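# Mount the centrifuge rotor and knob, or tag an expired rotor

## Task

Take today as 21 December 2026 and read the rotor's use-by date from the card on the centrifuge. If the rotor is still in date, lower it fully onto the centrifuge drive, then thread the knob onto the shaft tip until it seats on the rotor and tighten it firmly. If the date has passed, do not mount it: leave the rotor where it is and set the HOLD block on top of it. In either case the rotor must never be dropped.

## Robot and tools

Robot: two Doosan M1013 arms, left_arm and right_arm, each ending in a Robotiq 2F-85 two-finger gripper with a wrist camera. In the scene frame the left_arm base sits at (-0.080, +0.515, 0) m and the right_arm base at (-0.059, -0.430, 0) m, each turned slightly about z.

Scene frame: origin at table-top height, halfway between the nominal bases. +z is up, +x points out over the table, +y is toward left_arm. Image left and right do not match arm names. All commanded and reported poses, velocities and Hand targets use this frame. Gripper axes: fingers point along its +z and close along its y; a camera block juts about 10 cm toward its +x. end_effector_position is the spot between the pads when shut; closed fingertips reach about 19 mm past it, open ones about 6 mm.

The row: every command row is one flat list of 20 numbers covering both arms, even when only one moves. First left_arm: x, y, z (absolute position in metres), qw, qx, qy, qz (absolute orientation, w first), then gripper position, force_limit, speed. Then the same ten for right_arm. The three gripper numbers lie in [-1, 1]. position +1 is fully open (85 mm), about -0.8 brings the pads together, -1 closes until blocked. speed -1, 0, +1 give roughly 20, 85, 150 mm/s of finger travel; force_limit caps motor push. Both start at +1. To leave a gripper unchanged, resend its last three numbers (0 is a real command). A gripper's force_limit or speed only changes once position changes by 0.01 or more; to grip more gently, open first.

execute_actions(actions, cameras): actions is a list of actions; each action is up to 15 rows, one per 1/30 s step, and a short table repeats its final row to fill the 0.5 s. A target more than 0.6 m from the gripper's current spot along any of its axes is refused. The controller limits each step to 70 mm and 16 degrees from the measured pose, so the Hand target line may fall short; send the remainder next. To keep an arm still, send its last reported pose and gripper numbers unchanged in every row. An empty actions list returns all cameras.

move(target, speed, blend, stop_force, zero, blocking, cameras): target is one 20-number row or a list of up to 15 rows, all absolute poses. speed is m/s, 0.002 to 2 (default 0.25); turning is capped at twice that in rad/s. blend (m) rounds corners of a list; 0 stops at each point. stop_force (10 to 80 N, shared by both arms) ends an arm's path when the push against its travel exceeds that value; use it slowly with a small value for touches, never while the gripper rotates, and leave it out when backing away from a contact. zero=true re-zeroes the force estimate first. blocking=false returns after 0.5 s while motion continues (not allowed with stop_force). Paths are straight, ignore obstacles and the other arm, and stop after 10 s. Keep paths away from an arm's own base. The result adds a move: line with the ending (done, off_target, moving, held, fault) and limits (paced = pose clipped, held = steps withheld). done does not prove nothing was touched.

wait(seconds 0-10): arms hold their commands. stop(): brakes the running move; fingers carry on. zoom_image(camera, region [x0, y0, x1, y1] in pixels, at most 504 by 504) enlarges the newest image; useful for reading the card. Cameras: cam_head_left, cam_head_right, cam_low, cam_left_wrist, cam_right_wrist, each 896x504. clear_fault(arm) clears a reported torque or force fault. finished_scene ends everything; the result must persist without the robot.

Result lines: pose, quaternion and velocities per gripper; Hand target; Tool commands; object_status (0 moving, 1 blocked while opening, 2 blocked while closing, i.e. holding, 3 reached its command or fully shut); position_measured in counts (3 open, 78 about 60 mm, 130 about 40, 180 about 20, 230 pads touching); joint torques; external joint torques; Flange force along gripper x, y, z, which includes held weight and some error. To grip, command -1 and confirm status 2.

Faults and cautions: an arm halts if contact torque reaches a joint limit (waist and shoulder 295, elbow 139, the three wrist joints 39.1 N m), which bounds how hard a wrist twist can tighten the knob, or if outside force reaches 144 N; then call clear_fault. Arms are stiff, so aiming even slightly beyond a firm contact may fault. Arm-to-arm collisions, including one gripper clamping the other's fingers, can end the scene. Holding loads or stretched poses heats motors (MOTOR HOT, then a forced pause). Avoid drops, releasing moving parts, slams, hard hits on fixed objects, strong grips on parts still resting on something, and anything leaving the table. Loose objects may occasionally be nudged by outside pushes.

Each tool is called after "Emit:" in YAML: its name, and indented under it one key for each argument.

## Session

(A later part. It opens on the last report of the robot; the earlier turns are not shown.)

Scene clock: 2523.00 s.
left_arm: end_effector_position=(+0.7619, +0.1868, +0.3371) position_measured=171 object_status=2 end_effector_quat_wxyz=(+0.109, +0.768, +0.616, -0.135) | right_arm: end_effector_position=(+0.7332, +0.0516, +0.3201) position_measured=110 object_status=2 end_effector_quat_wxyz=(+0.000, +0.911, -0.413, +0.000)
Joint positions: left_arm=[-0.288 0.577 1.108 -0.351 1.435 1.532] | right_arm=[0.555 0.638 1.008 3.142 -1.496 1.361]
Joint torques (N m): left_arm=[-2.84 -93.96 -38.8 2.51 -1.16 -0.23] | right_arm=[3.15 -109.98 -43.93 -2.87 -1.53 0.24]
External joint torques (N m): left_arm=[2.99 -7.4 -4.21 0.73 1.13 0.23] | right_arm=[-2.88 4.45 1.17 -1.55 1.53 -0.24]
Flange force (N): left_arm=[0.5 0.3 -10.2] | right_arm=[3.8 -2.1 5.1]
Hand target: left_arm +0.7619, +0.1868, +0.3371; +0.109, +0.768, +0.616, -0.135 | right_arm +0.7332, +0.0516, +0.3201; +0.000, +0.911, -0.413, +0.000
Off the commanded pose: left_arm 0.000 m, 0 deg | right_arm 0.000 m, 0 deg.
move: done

Emit:
move:
  target: [0.761897, 0.186778, 0.33712, 0.10869, 0.768036, 0.616414, -0.135425, -1, -0.6, -1, 0.732543, 0.05119, 0.31986, 0, 0.772734, -0.63473, 0, -1, 0.2, -1]
  speed: 0.12

Emit:
move:
  target: [0.761897, 0.186778, 0.33712, 0.10869, 0.768036, 0.616414, -0.135425, -1, -0.6, -1, 0.731688, 0.051278, 0.31961, 0, 0.582123, -0.813101, 0, -1, 0.2, -1]
  speed: 0.12

Scene clock: 2531.20 s.
left_arm: end_effector_position=(+0.7619, +0.1868, +0.3371) position_measured=171 object_status=2 end_effector_quat_wxyz=(+0.109, +0.768, +0.616, -0.135) | right_arm: end_effector_position=(+0.7325, +0.0512, +0.3199) position_measured=110 object_status=2 end_effector_quat_wxyz=(+0.000, +0.773, -0.635, +0.000)
Joint positions: left_arm=[-0.288 0.577 1.108 -0.351 1.435 1.532] | right_arm=[0.555 0.637 1.011 3.142 -1.494 1.885]
Joint torques (N m): left_arm=[-3.23 -94.13 -38.9 2.41 -1.08 -0.16] | right_arm=[1.43 -109.59 -44.64 -3.15 -0.63 0.13]
External joint torques (N m): left_arm=[3.32 -6.93 -3.97 0.81 1.04 0.16] | right_arm=[-1.2 4.02 1.87 -1.28 0.6 -0.13]
Flange force (N): left_arm=[1.0 0.4 -9.8] | right_arm=[1.0 -1.3 4.5]
Hand target: left_arm +0.7619, +0.1868, +0.3371; +0.109, +0.768, +0.616, -0.135 | right_arm +0.7325, +0.0512, +0.3199; +0.000, +0.773, -0.635, +0.000
Off the commanded pose: left_arm 0.000 m, 0 deg | right_arm 0.000 m, 0 deg.
move: done

Scene clock: 2533.70 s.
left_arm: end_effector_position=(+0.7619, +0.1868, +0.3371) position_measured=171 object_status=2 end_effector_quat_wxyz=(+0.109, +0.768, +0.616, -0.135) | right_arm: end_effector_position=(+0.7317, +0.0513, +0.3196) position_measured=110 object_status=2 end_effector_quat_wxyz=(+0.000, -0.582, +0.813, +0.000)
Joint positions: left_arm=[-0.288 0.577 1.108 -0.351 1.435 1.532] | right_arm=[0.556 0.635 1.013 3.142 -1.493 2.409]
Joint torques (N m): left_arm=[-3.24 -94.24 -38.84 2.44 -1.21 -0.21] | right_arm=[0.88 -109.51 -45.11 -3.54 -0.3 0.11]
External joint torques (N m): left_arm=[3.92 -7.44 -4.25 0.81 1.17 0.21] | right_arm=[-0.62 4.74 2.52 -0.84 0.25 -0.11]
Flange force (N): left_arm=[1.5 0.5 -10.7] | right_arm=[0.0 -1.1 5.0]
Hand target: left_arm +0.7619, +0.1868, +0.3371; +0.109, +0.768, +0.616, -0.135 | right_arm +0.7317, +0.0513, +0.3196; +0.000, -0.582, +0.813, +0.000
Off the commanded pose: left_arm 0.000 m, 0 deg | right_arm 0.000 m, 0 deg.
move: done

Emit:
move:
  target: [0.761897, 0.186778, 0.33712, 0.10869, 0.768036, 0.616414, -0.135425, -1, -0.6, -1, 0.730991, 0.051782, 0.31936, 0, 0.351842, -0.93606, 0, -1, 0.2, -1]
  speed: 0.12

Emit:
move:
  target: [0.761897, 0.186778, 0.33712, 0.10869, 0.768036, 0.616414, -0.135425, -1, -0.6, -1, 0.73064, 0.052567, 0.31911, 0, 0.097583, -0.995227, 0, -1, 0.2, -1]
  speed: 0.12

Scene clock: 2541.10 s.
left_arm: end_effector_position=(+0.7619, +0.1868, +0.3371) position_measured=171 object_status=2 end_effector_quat_wxyz=(+0.109, +0.768, +0.616, -0.135) | right_arm: end_effector_position=(+0.7310, +0.0518, +0.3194) position_measured=110 object_status=2 end_effector_quat_wxyz=(+0.000, -0.352, +0.936, +0.000)
Joint positions: left_arm=[-0.288 0.577 1.108 -0.351 1.435 1.532] | right_arm=[0.557 0.635 1.015 3.142 -1.492 2.933]
Joint torques (N m): left_arm=[-5.35 -96.23 -39.21 1.64 -0.38 -0.21] | right_arm=[3.57 -103.6 -46.26 -2.37 2.36 0.62]
External joint torques (N m): left_arm=[5.29 -4.95 -3.89 1.59 0.34 0.21] | right_arm=[-3.31 -1.03 3.71 -1.97 -2.43 -0.62]
Flange force (N): left_arm=[3.2 3.2 -8.9] | right_arm=[11.3 -2.4 1.5]
Hand target: left_arm +0.7619, +0.1868, +0.3371; +0.109, +0.768, +0.616, -0.135 | right_arm +0.7310, +0.0518, +0.3194; +0.000, -0.352, +0.936, +0.000
Off the commanded pose: left_arm 0.000 m, 0 deg | right_arm 0.000 m, 0 deg.
move: done

Scene clock: 2543.60 s.
left_arm: end_effector_position=(+0.7636, +0.1863, +0.3372) position_measured=171 object_status=2 end_effector_quat_wxyz=(+0.111, +0.768, +0.617, -0.134) | right_arm: end_effector_position=(+0.7307, +0.0526, +0.3191) position_measured=110 object_status=2 end_effector_quat_wxyz=(+0.000, -0.098, +0.995, +0.000)
Joint positions: left_arm=[-0.288 0.578 1.107 -0.351 1.43 1.532] | right_arm=[0.558 0.635 1.015 3.142 -1.492 3.458]
Joint torques (N m): left_arm=[0.15 -131.78 -6.95 5.02 35.67 -1.24] | right_arm=[-7.64 -89.91 -33.61 0.8 -0.14 18.47]
External joint torques (N m): left_arm=[0.18 30.65 -35.92 -1.79 -35.71 1.24] | right_arm=[7.86 -15 -8.97 -5.12 0.06 -18.47]
External joint torques when the fault began: left_arm=[1.1 30.77 -41.83 -2.5 -40.37 0.78]
Flange force (N): left_arm=[-12.8 120.2 16.5] | right_arm=[-3.3 -11.0 -16.0]
Flange force when the fault began (N): left_arm=[-15.0 132.6 15.8]
Hand target: left_arm +0.7620, +0.1867, +0.3371; +0.109, +0.768, +0.616, -0.135 | right_arm +0.7306, +0.0526, +0.3191; +0.000, -0.098, +0.995, +0.000
Tool commands: left_gripper/position=-1.0 left_gripper/force_limit=-0.6 left_gripper/speed=-1.0 right_gripper/position=-1.0 right_gripper/force_limit=+0.2 right_gripper/speed=-1.0
Off the commanded pose: left_arm 0.002 m, 0 deg | right_arm 0.000 m, 0 deg.
TORQUE FAULT: the external load on joint 5 (wrist pitch) of the left arm reached its load limit, and that arm stopped. A torque fault puts only its own arm into a fault stop. That arm's remaining commands of this call were not run. That arm may still press on what stopped it. That arm is still stopped at the end of this call. While its stop runs, that arm takes no new command, but its gripper still runs the gripper command that each later call begins with.
CLEAR FAULT: the left arm stays stopped until you call clear_fault(arm="left_arm").
move: fault (left_arm)

Emit:
move:
  target: [0.761897, 0.186778, 0.33712, 0.10869, 0.768036, 0.616414, -0.135425, -1, -0.6, -1, 0.730648, 0.052524, 0.3192, 0, 0.110606, -0.993865, 0, -1, 0.2, -1]
  speed: 0.03

Scene clock: 2554.10 s.
left_arm: end_effector_position=(+0.7633, +0.1864, +0.3372) position_measured=171 object_status=2 end_effector_quat_wxyz=(+0.110, +0.768, +0.617, -0.134) | right_arm: end_effector_position=(+0.7306, +0.0526, +0.3191) position_measured=110 object_status=2 end_effector_quat_wxyz=(+0.000, -0.111, +0.994, +0.000)
Joint positions: left_arm=[-0.288 0.578 1.107 -0.351 1.431 1.532] | right_arm=[0.558 0.635 1.015 3.142 -1.492 3.432]
Joint torques (N m): left_arm=[-1.02 -119.17 -16.79 4.43 23.68 -0.76] | right_arm=[2.68 -92.3 -30.93 1.67 -2.73 12.59]
External joint torques (N m): left_arm=[1.35 18.29 -26.16 -1.2 -23.74 0.76] | right_arm=[-2.44 -12.37 -11.62 -5.98 2.66 -12.59]
Flange force (N): left_arm=[-8.7 82.9 6.9] | right_arm=[-13.9 -12.4 -15.3]
Hand target: left_arm +0.7620, +0.1867, +0.3371; +0.109, +0.768, +0.616, -0.135 | right_arm +0.7306, +0.0525, +0.3192; +0.000, -0.111, +0.994, +0.000
Tool commands: left_gripper/position=-1.0 left_gripper/force_limit=-0.6 left_gripper/speed=-1.0 right_gripper/position=-1.0 right_gripper/force_limit=+0.2 right_gripper/speed=-1.0
Off the commanded pose: right_arm 0.000 m, 0 deg.
TORQUE FAULT, CONTINUED: the left arm was still stopped when this call began, by the torque fault of joint 5 (wrist pitch) that an earlier result reported. That arm ran no command of this call. That arm is still stopped at the end of this call. While its stop runs, that arm takes no new command, but its gripper still runs the gripper command that each later call begins with.
CLEAR FAULT: the left arm stays stopped until you call clear_fault(arm="left_arm").
move: fault (left_arm)

Emit:
move:
  target: [0.761897, 0.186778, 0.33712, 0.10869, 0.768036, 0.616414, -0.135425, -1, -0.6, -1, 0.730697, 0.052409, 0.3194, 0, 0.136565, -0.990631, 0, -1, 0.2, -1]
  speed: 0.03

Scene clock: 2558.53 s.
left_arm: end_effector_position=(+0.7626, +0.1866, +0.3372) position_measured=171 object_status=2 end_effector_quat_wxyz=(+0.109, +0.768, +0.616, -0.135) | right_arm: end_effector_position=(+0.7307, +0.0524, +0.3194) position_measured=110 object_status=2 end_effector_quat_wxyz=(+0.000, -0.137, +0.991, +0.000)
Joint positions: left_arm=[-0.288 0.578 1.107 -0.351 1.433 1.532] | right_arm=[0.558 0.635 1.014 3.142 -1.492 3.379]
Joint torques (N m): left_arm=[3.78 -104.24 -35.49 4.79 5.23 0.28] | right_arm=[4.76 -108.11 -38.26 -1.7 -4.48 2.81]
External joint torques (N m): left_arm=[-3.7 2.98 -7.5 -1.55 -5.27 -0.28] | right_arm=[-4.51 2.53 -4.57 -2.64 4.4 -2.81]
Flange force (N): left_arm=[-7.7 21.0 0.5] | right_arm=[-15.0 -4.0 0.8]
Hand target: left_arm +0.7620, +0.1867, +0.3371; +0.109, +0.768, +0.616, -0.135 | right_arm +0.7307, +0.0524, +0.3194; +0.000, -0.137, +0.991, +0.000
Tool commands: left_gripper/position=-1.0 left_gripper/force_limit=-0.6 left_gripper/speed=-1.0 right_gripper/position=-1.0 right_gripper/force_limit=+0.2 right_gripper/speed=-1.0
Off the commanded pose: right_arm 0.000 m, 0 deg.
TORQUE FAULT, CONTINUED: the left arm was still stopped when this call began, by the torque fault of joint 5 (wrist pitch) that an earlier result reported. That arm ran no command of this call. That arm is still stopped at the end of this call. While its stop runs, that arm takes no new command, but its gripper still runs the gripper command that each later call begins with.
CLEAR FAULT: the left arm stays stopped until you call clear_fault(arm="left_arm").
move: fault (left_arm)

Emit:
clear_fault:
  arm: "left_arm"

Scene clock: 2564.50 s.
left_arm: end_effector_position=(+0.7626, +0.1866, +0.3372) position_measured=171 object_status=2 end_effector_quat_wxyz=(+0.109, +0.768, +0.616, -0.135) | right_arm: end_effector_position=(+0.7307, +0.0524, +0.3194) position_measured=110 object_status=2 end_effector_quat_wxyz=(+0.000, -0.137, +0.991, +0.000)
Joint positions: left_arm=[-0.288 0.578 1.107 -0.351 1.433 1.532] | right_arm=[0.558 0.635 1.014 3.142 -1.492 3.379]
Joint torques (N m): left_arm=[3.84 -103.93 -35.48 4.83 5.18 0.26] | right_arm=[5.08 -108.59 -38.59 -1.62 -4.47 2.68]
External joint torques (N m): left_arm=[-3.57 2.5 -7.57 -1.59 -5.22 -0.26] | right_arm=[-4.78 2.28 -4.56 -2.76 4.39 -2.68]
Flange force (N): left_arm=[-7.5 20.4 0.2] | right_arm=[-14.6 -4.3 0.7]
Hand target: left_arm +0.7626, +0.1866, +0.3372; +0.109, +0.768, +0.616, -0.135 | right_arm +0.7307, +0.0524, +0.3194; +0.000, -0.137, +0.991, +0.000
Tool commands: left_gripper/position=-1.0 left_gripper/force_limit=-0.6 left_gripper/speed=-1.0 right_gripper/position=-1.0 right_gripper/force_limit=+0.2 right_gripper/speed=-1.0
Off the commanded pose: right_arm 0.000 m, 0 deg.
TORQUE FAULT, CONTINUED: the left arm's stop, for the torque fault of joint 5 (wrist pitch) that an earlier result reported, is over. The call counts as one of the actions that you can send in this scene. That arm's target is now where it stood when the stop ended, not its last command. That arm keeps its grip as last carried out and accepts commands again: back off and push less far.
CLEAR FAULT: your call cleared the left arm's torque fault. If a joint's load stays at its limit, that arm stops again at once.

Emit:
move:
  target: [0.7629, 0.18655, 0.33716, 0.10869, 0.768036, 0.616414, -0.135425, -1, -0.6, -1, 0.73092, 0.0524, 0.3193, 0, 0.136565, -0.990631, 0, -1, 0.2, -1]
  speed: 0.01

Scene clock: 2574.73 s.
left_arm: end_effector_position=(+0.7629, +0.1865, +0.3372) position_measured=171 object_status=2 end_effector_quat_wxyz=(+0.109, +0.768, +0.616, -0.135) | right_arm: end_effector_position=(+0.7309, +0.0524, +0.3193) position_measured=110 object_status=2 end_effector_quat_wxyz=(+0.000, -0.137, +0.991, +0.000)
Joint positions: left_arm=[-0.288 0.579 1.105 -0.351 1.436 1.532] | right_arm=[0.557 0.635 1.014 3.142 -1.492 3.379]
Joint torques (N m): left_arm=[-0.04 -102.91 -35.93 3.57 4.52 0.11] | right_arm=[3.03 -103.94 -41.27 -2.24 -1.32 2.55]
External joint torques (N m): left_arm=[0.41 1.44 -7.06 -0.33 -4.56 -0.11] | right_arm=[-2.77 -1.61 -1.61 -2.11 1.24 -2.55]
Flange force (N): left_arm=[-3.1 18.2 -2.0] | right_arm=[-1.8 -5.5 -0.6]
Hand target: left_arm +0.7629, +0.1865, +0.3372; +0.109, +0.768, +0.616, -0.135 | right_arm +0.7309, +0.0524, +0.3193; +0.000, -0.137, +0.991, +0.000
Off the commanded pose: left_arm 0.000 m, 0 deg | right_arm 0.000 m, 0 deg.
move: done

Emit:
move:
  target: [0.7629, 0.18655, 0.33716, 0.10869, 0.768036, 0.616414, -0.135425, -1, -0.6, -1, 0.73092, 0.05234, 0.3192, 0, 0.142629, -0.989776, 0, -1, 0.2, -1]
  speed: 0.01

Scene clock: 2578.17 s.
left_arm: end_effector_position=(+0.7629, +0.1866, +0.3372) position_measured=171 object_status=2 end_effector_quat_wxyz=(+0.109, +0.768, +0.616, -0.135) | right_arm: end_effector_position=(+0.7309, +0.0523, +0.3192) position_measured=110 object_status=2 end_effector_quat_wxyz=(+0.000, -0.143, +0.990, +0.000)
Joint positions: left_arm=[-0.288 0.579 1.105 -0.351 1.436 1.532] | right_arm=[0.557 0.635 1.014 3.142 -1.492 3.367]
Joint torques (N m): left_arm=[4.03 -99.23 -39.35 4.54 0.52 0.28] | right_arm=[3.36 -95.7 -34.34 -2.93 -2.32 0.44]
External joint torques (N m): left_arm=[-3.83 -1.67 -3.52 -1.32 -0.56 -0.28] | right_arm=[-3.07 -8.97 -8.12 -1.37 2.24 -0.44]
Flange force (N): left_arm=[-6.3 6.2 -2.7] | right_arm=[-6.4 -2.2 -10.1]
Hand target: left_arm +0.7629, +0.1865, +0.3372; +0.109, +0.768, +0.616, -0.135 | right_arm +0.7309, +0.0523, +0.3192; +0.000, -0.143, +0.990, +0.000
Off the commanded pose: left_arm 0.000 m, 0 deg | right_arm 0.000 m, 0 deg.
move: done

Emit:
move:
  target:
    - [0.7629, 0.18655, 0.33716, 0.10869, 0.768036, 0.616414, -0.135425, -1, -0.6, -1, 0.73105, 0.0523, 0.3195, 0, 0.142629, -0.989776, 0, -1, 0.2, -1]
    - [0.7629, 0.18655, 0.33716, 0.10869, 0.768036, 0.616414, -0.135425, -1, -0.6, -1, 0.73105, 0.0523, 0.3195, 0, 0.142629, -0.989776, 0, 0.6, 0.2, -1]
  speed: 0.01
  cameras: ["cam_right_wrist"]

Scene clock: 2586.57 s.
left_arm: end_effector_position=(+0.7629, +0.1865, +0.3372) position_measured=171 object_status=2 end_effector_quat_wxyz=(+0.109, +0.768, +0.616, -0.135) | right_arm: end_effector_position=(+0.7310, +0.0523, +0.3195) position_measured=53 object_status=0 end_effector_quat_wxyz=(+0.000, -0.143, +0.990, +0.000)
Joint positions: left_arm=[-0.288 0.579 1.105 -0.351 1.436 1.532] | right_arm=[0.557 0.635 1.013 3.142 -1.493 3.367]
Joint torques (N m): left_arm=[3.78 -97.64 -39.1 4.57 0 0.33] | right_arm=[-0.58 -105 -43.46 -3.84 -0.06 0.12]
External joint torques (N m): left_arm=[-3.73 -4.05 -3.97 -1.34 -0.03 -0.33] | right_arm=[0.83 0.56 1.05 -0.45 -0.02 -0.12]
Flange force (N): left_arm=[-6.7 3.8 -4.7] | right_arm=[2.3 0.2 1.7]
Hand target: left_arm +0.7629, +0.1865, +0.3372; +0.109, +0.768, +0.616, -0.135 | right_arm +0.7311, +0.0523, +0.3195; +0.000, -0.143, +0.990, +0.000
Off the commanded pose: left_arm 0.000 m, 0 deg | right_arm 0.000 m, 0 deg.
move: done
Images, in order (width x height): cam_right_wrist 896x504.

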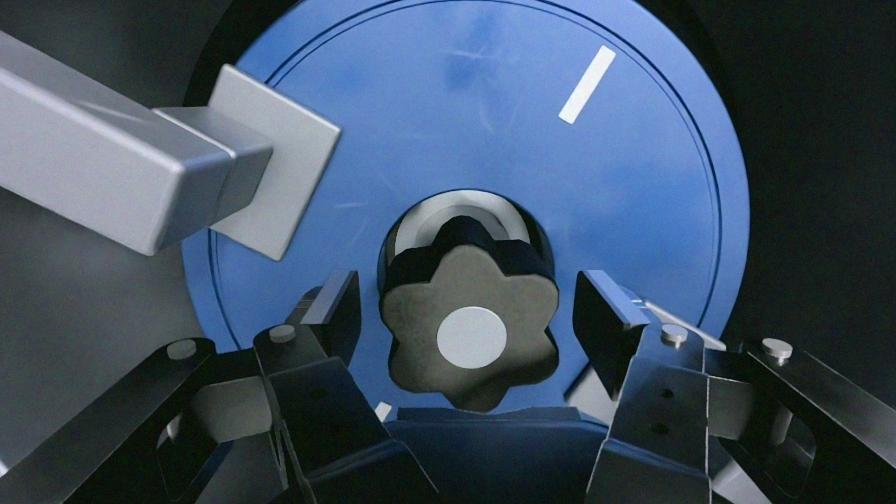

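Emit:
zoom_image:
  camera: "cam_right_wrist"
  region: [360, 170, 580, 300]

Scaled by 2.291.

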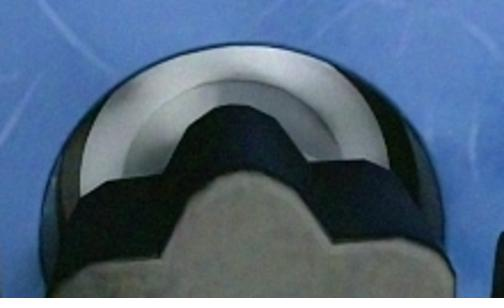

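Emit:
move:
  target:
    - [0.7629, 0.18655, 0.33716, 0.10869, 0.768036, 0.616414, -0.135425, 0.3, 0.2, -0.9, 0.73105, 0.0523, 0.3195, 0, 0.142629, -0.989776, 0, 0.6, 0.2, -1]
    - [0.7703, 0.21995, 0.43116, 0.10869, 0.768036, 0.616414, -0.135425, 0.3, 0.2, -0.9, 0.73105, 0.0523, 0.42, 0, 0.142629, -0.989776, 0, 0.6, 0.2, -1]
    - [0.7777, 0.25335, 0.525, 0.10869, 0.768036, 0.616414, -0.135425, 0.3, 0.2, -0.9, 0.70, -0.02, 0.52, 0, 0.142629, -0.989776, 0, 0.6, 0.2, -1]
  speed: 0.15
  blend: [0, 0.02, 0]
  cameras: ["all"]

Scene clock: 2600.70 s.
left_arm: end_effector_position=(+0.7777, +0.2533, +0.5250) position_measured=91 object_status=3 end_effector_quat_wxyz=(+0.109, +0.768, +0.616, -0.135) | right_arm: end_effector_position=(+0.7000, -0.0200, +0.5199) position_measured=53 object_status=3 end_effector_quat_wxyz=(+0.000, -0.143, +0.990, +0.000)
Joint positions: left_arm=[-0.211 0.602 0.73 -0.358 1.793 1.481] | right_arm=[0.502 0.537 0.812 3.142 -1.793 3.311]
Joint torques (N m): left_arm=[-2.06 -97.9 -38.54 2.63 -0.49 0.11] | right_arm=[-0.26 -96.29 -42.34 -3.8 -0.08 0.14]
External joint torques (N m): left_arm=[2.49 -5.14 -3.99 0.53 0.41 -0.11] | right_arm=[0.44 1.55 0.9 -0.41 0 -0.14]
Flange force (N): left_arm=[-0.3 3.9 -9.5] | right_arm=[-0.2 0.4 1.6]
Hand target: left_arm +0.7777, +0.2534, +0.5250; +0.109, +0.768, +0.616, -0.135 | right_arm +0.7000, -0.0200, +0.5200; +0.000, -0.143, +0.990, +0.000
Off the commanded pose: left_arm 0.000 m, 0 deg | right_arm 0.000 m, 0 deg.
move: done

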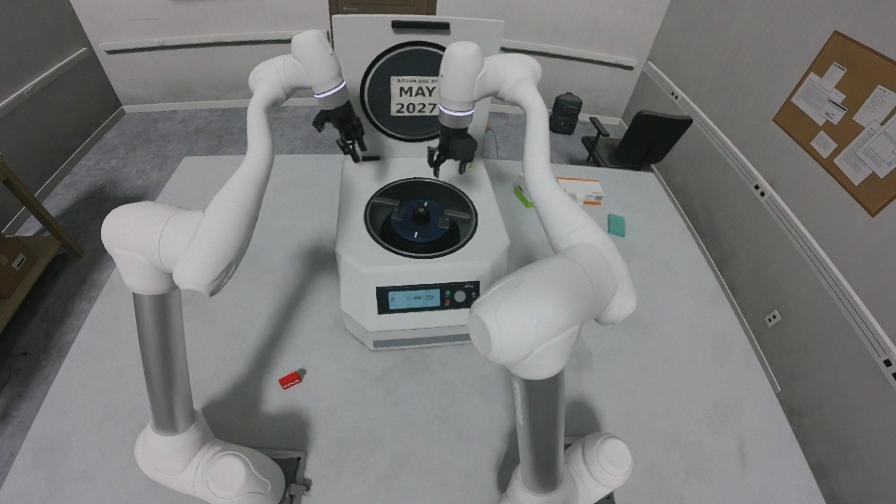

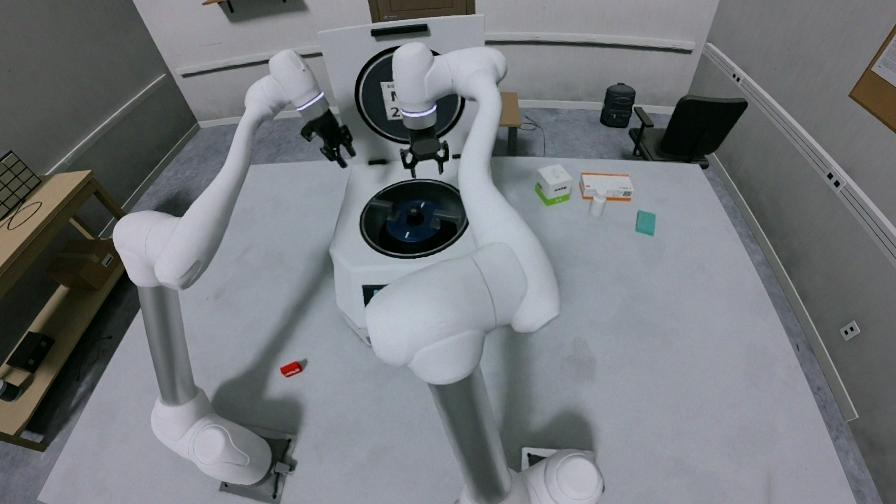

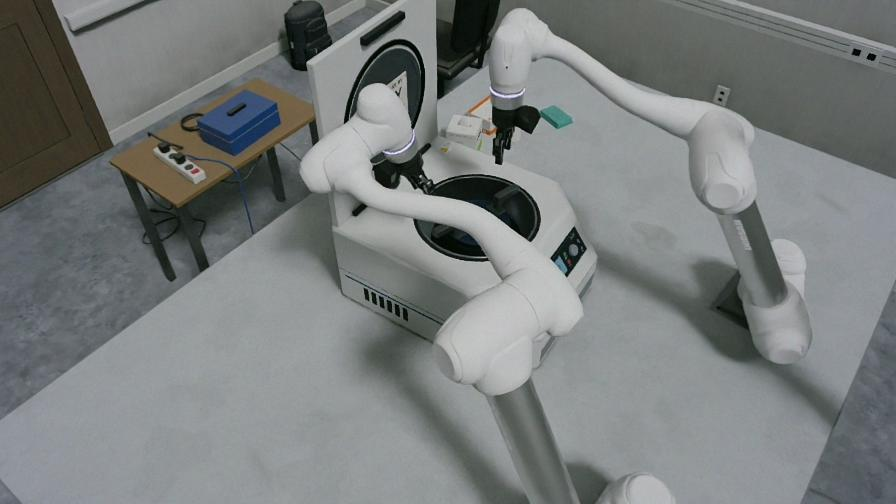

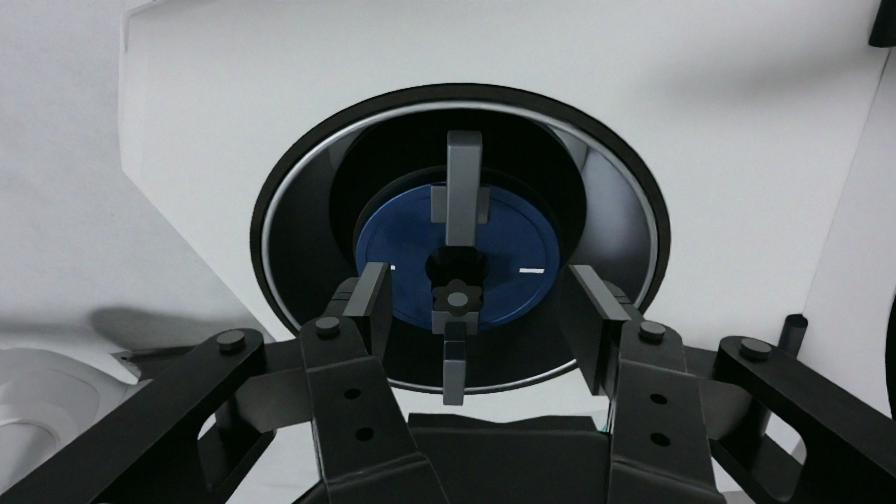

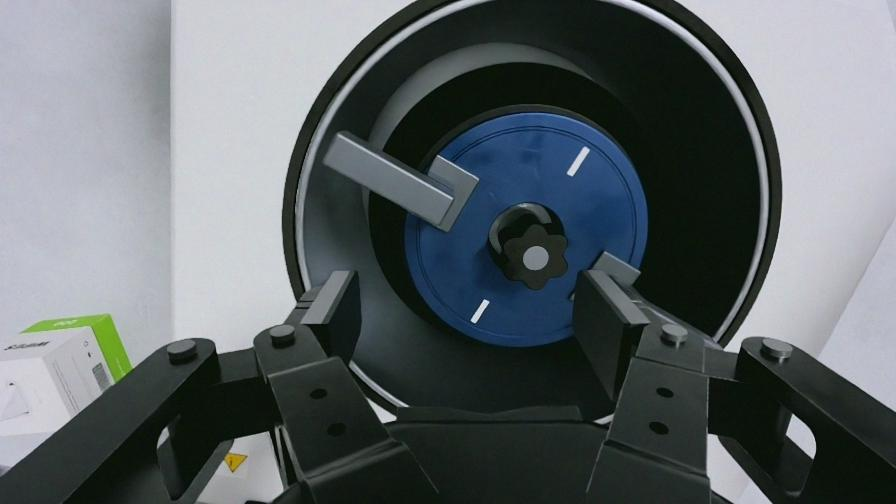

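Emit:
zoom_image:
  camera: "cam_right_wrist"
  region: [460, 180, 620, 310]

Emit:
zoom_image:
  camera: "cam_left_wrist"
  region: [400, 220, 520, 340]

Scaled by 3.150.

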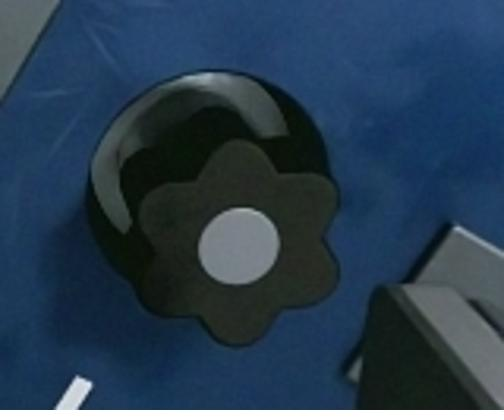

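Scaled by 4.200.

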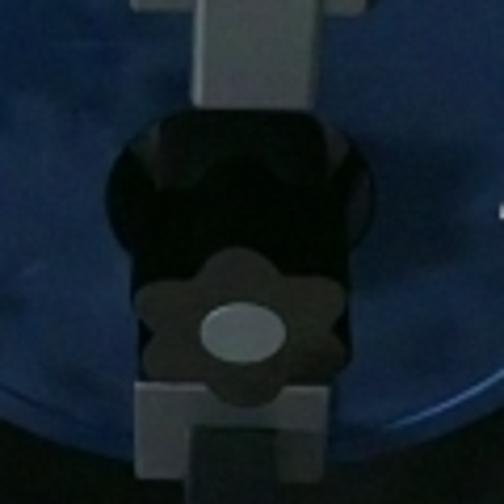

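Emit:
finished_scene:
  scene: 1

The scene is finished: the task was done.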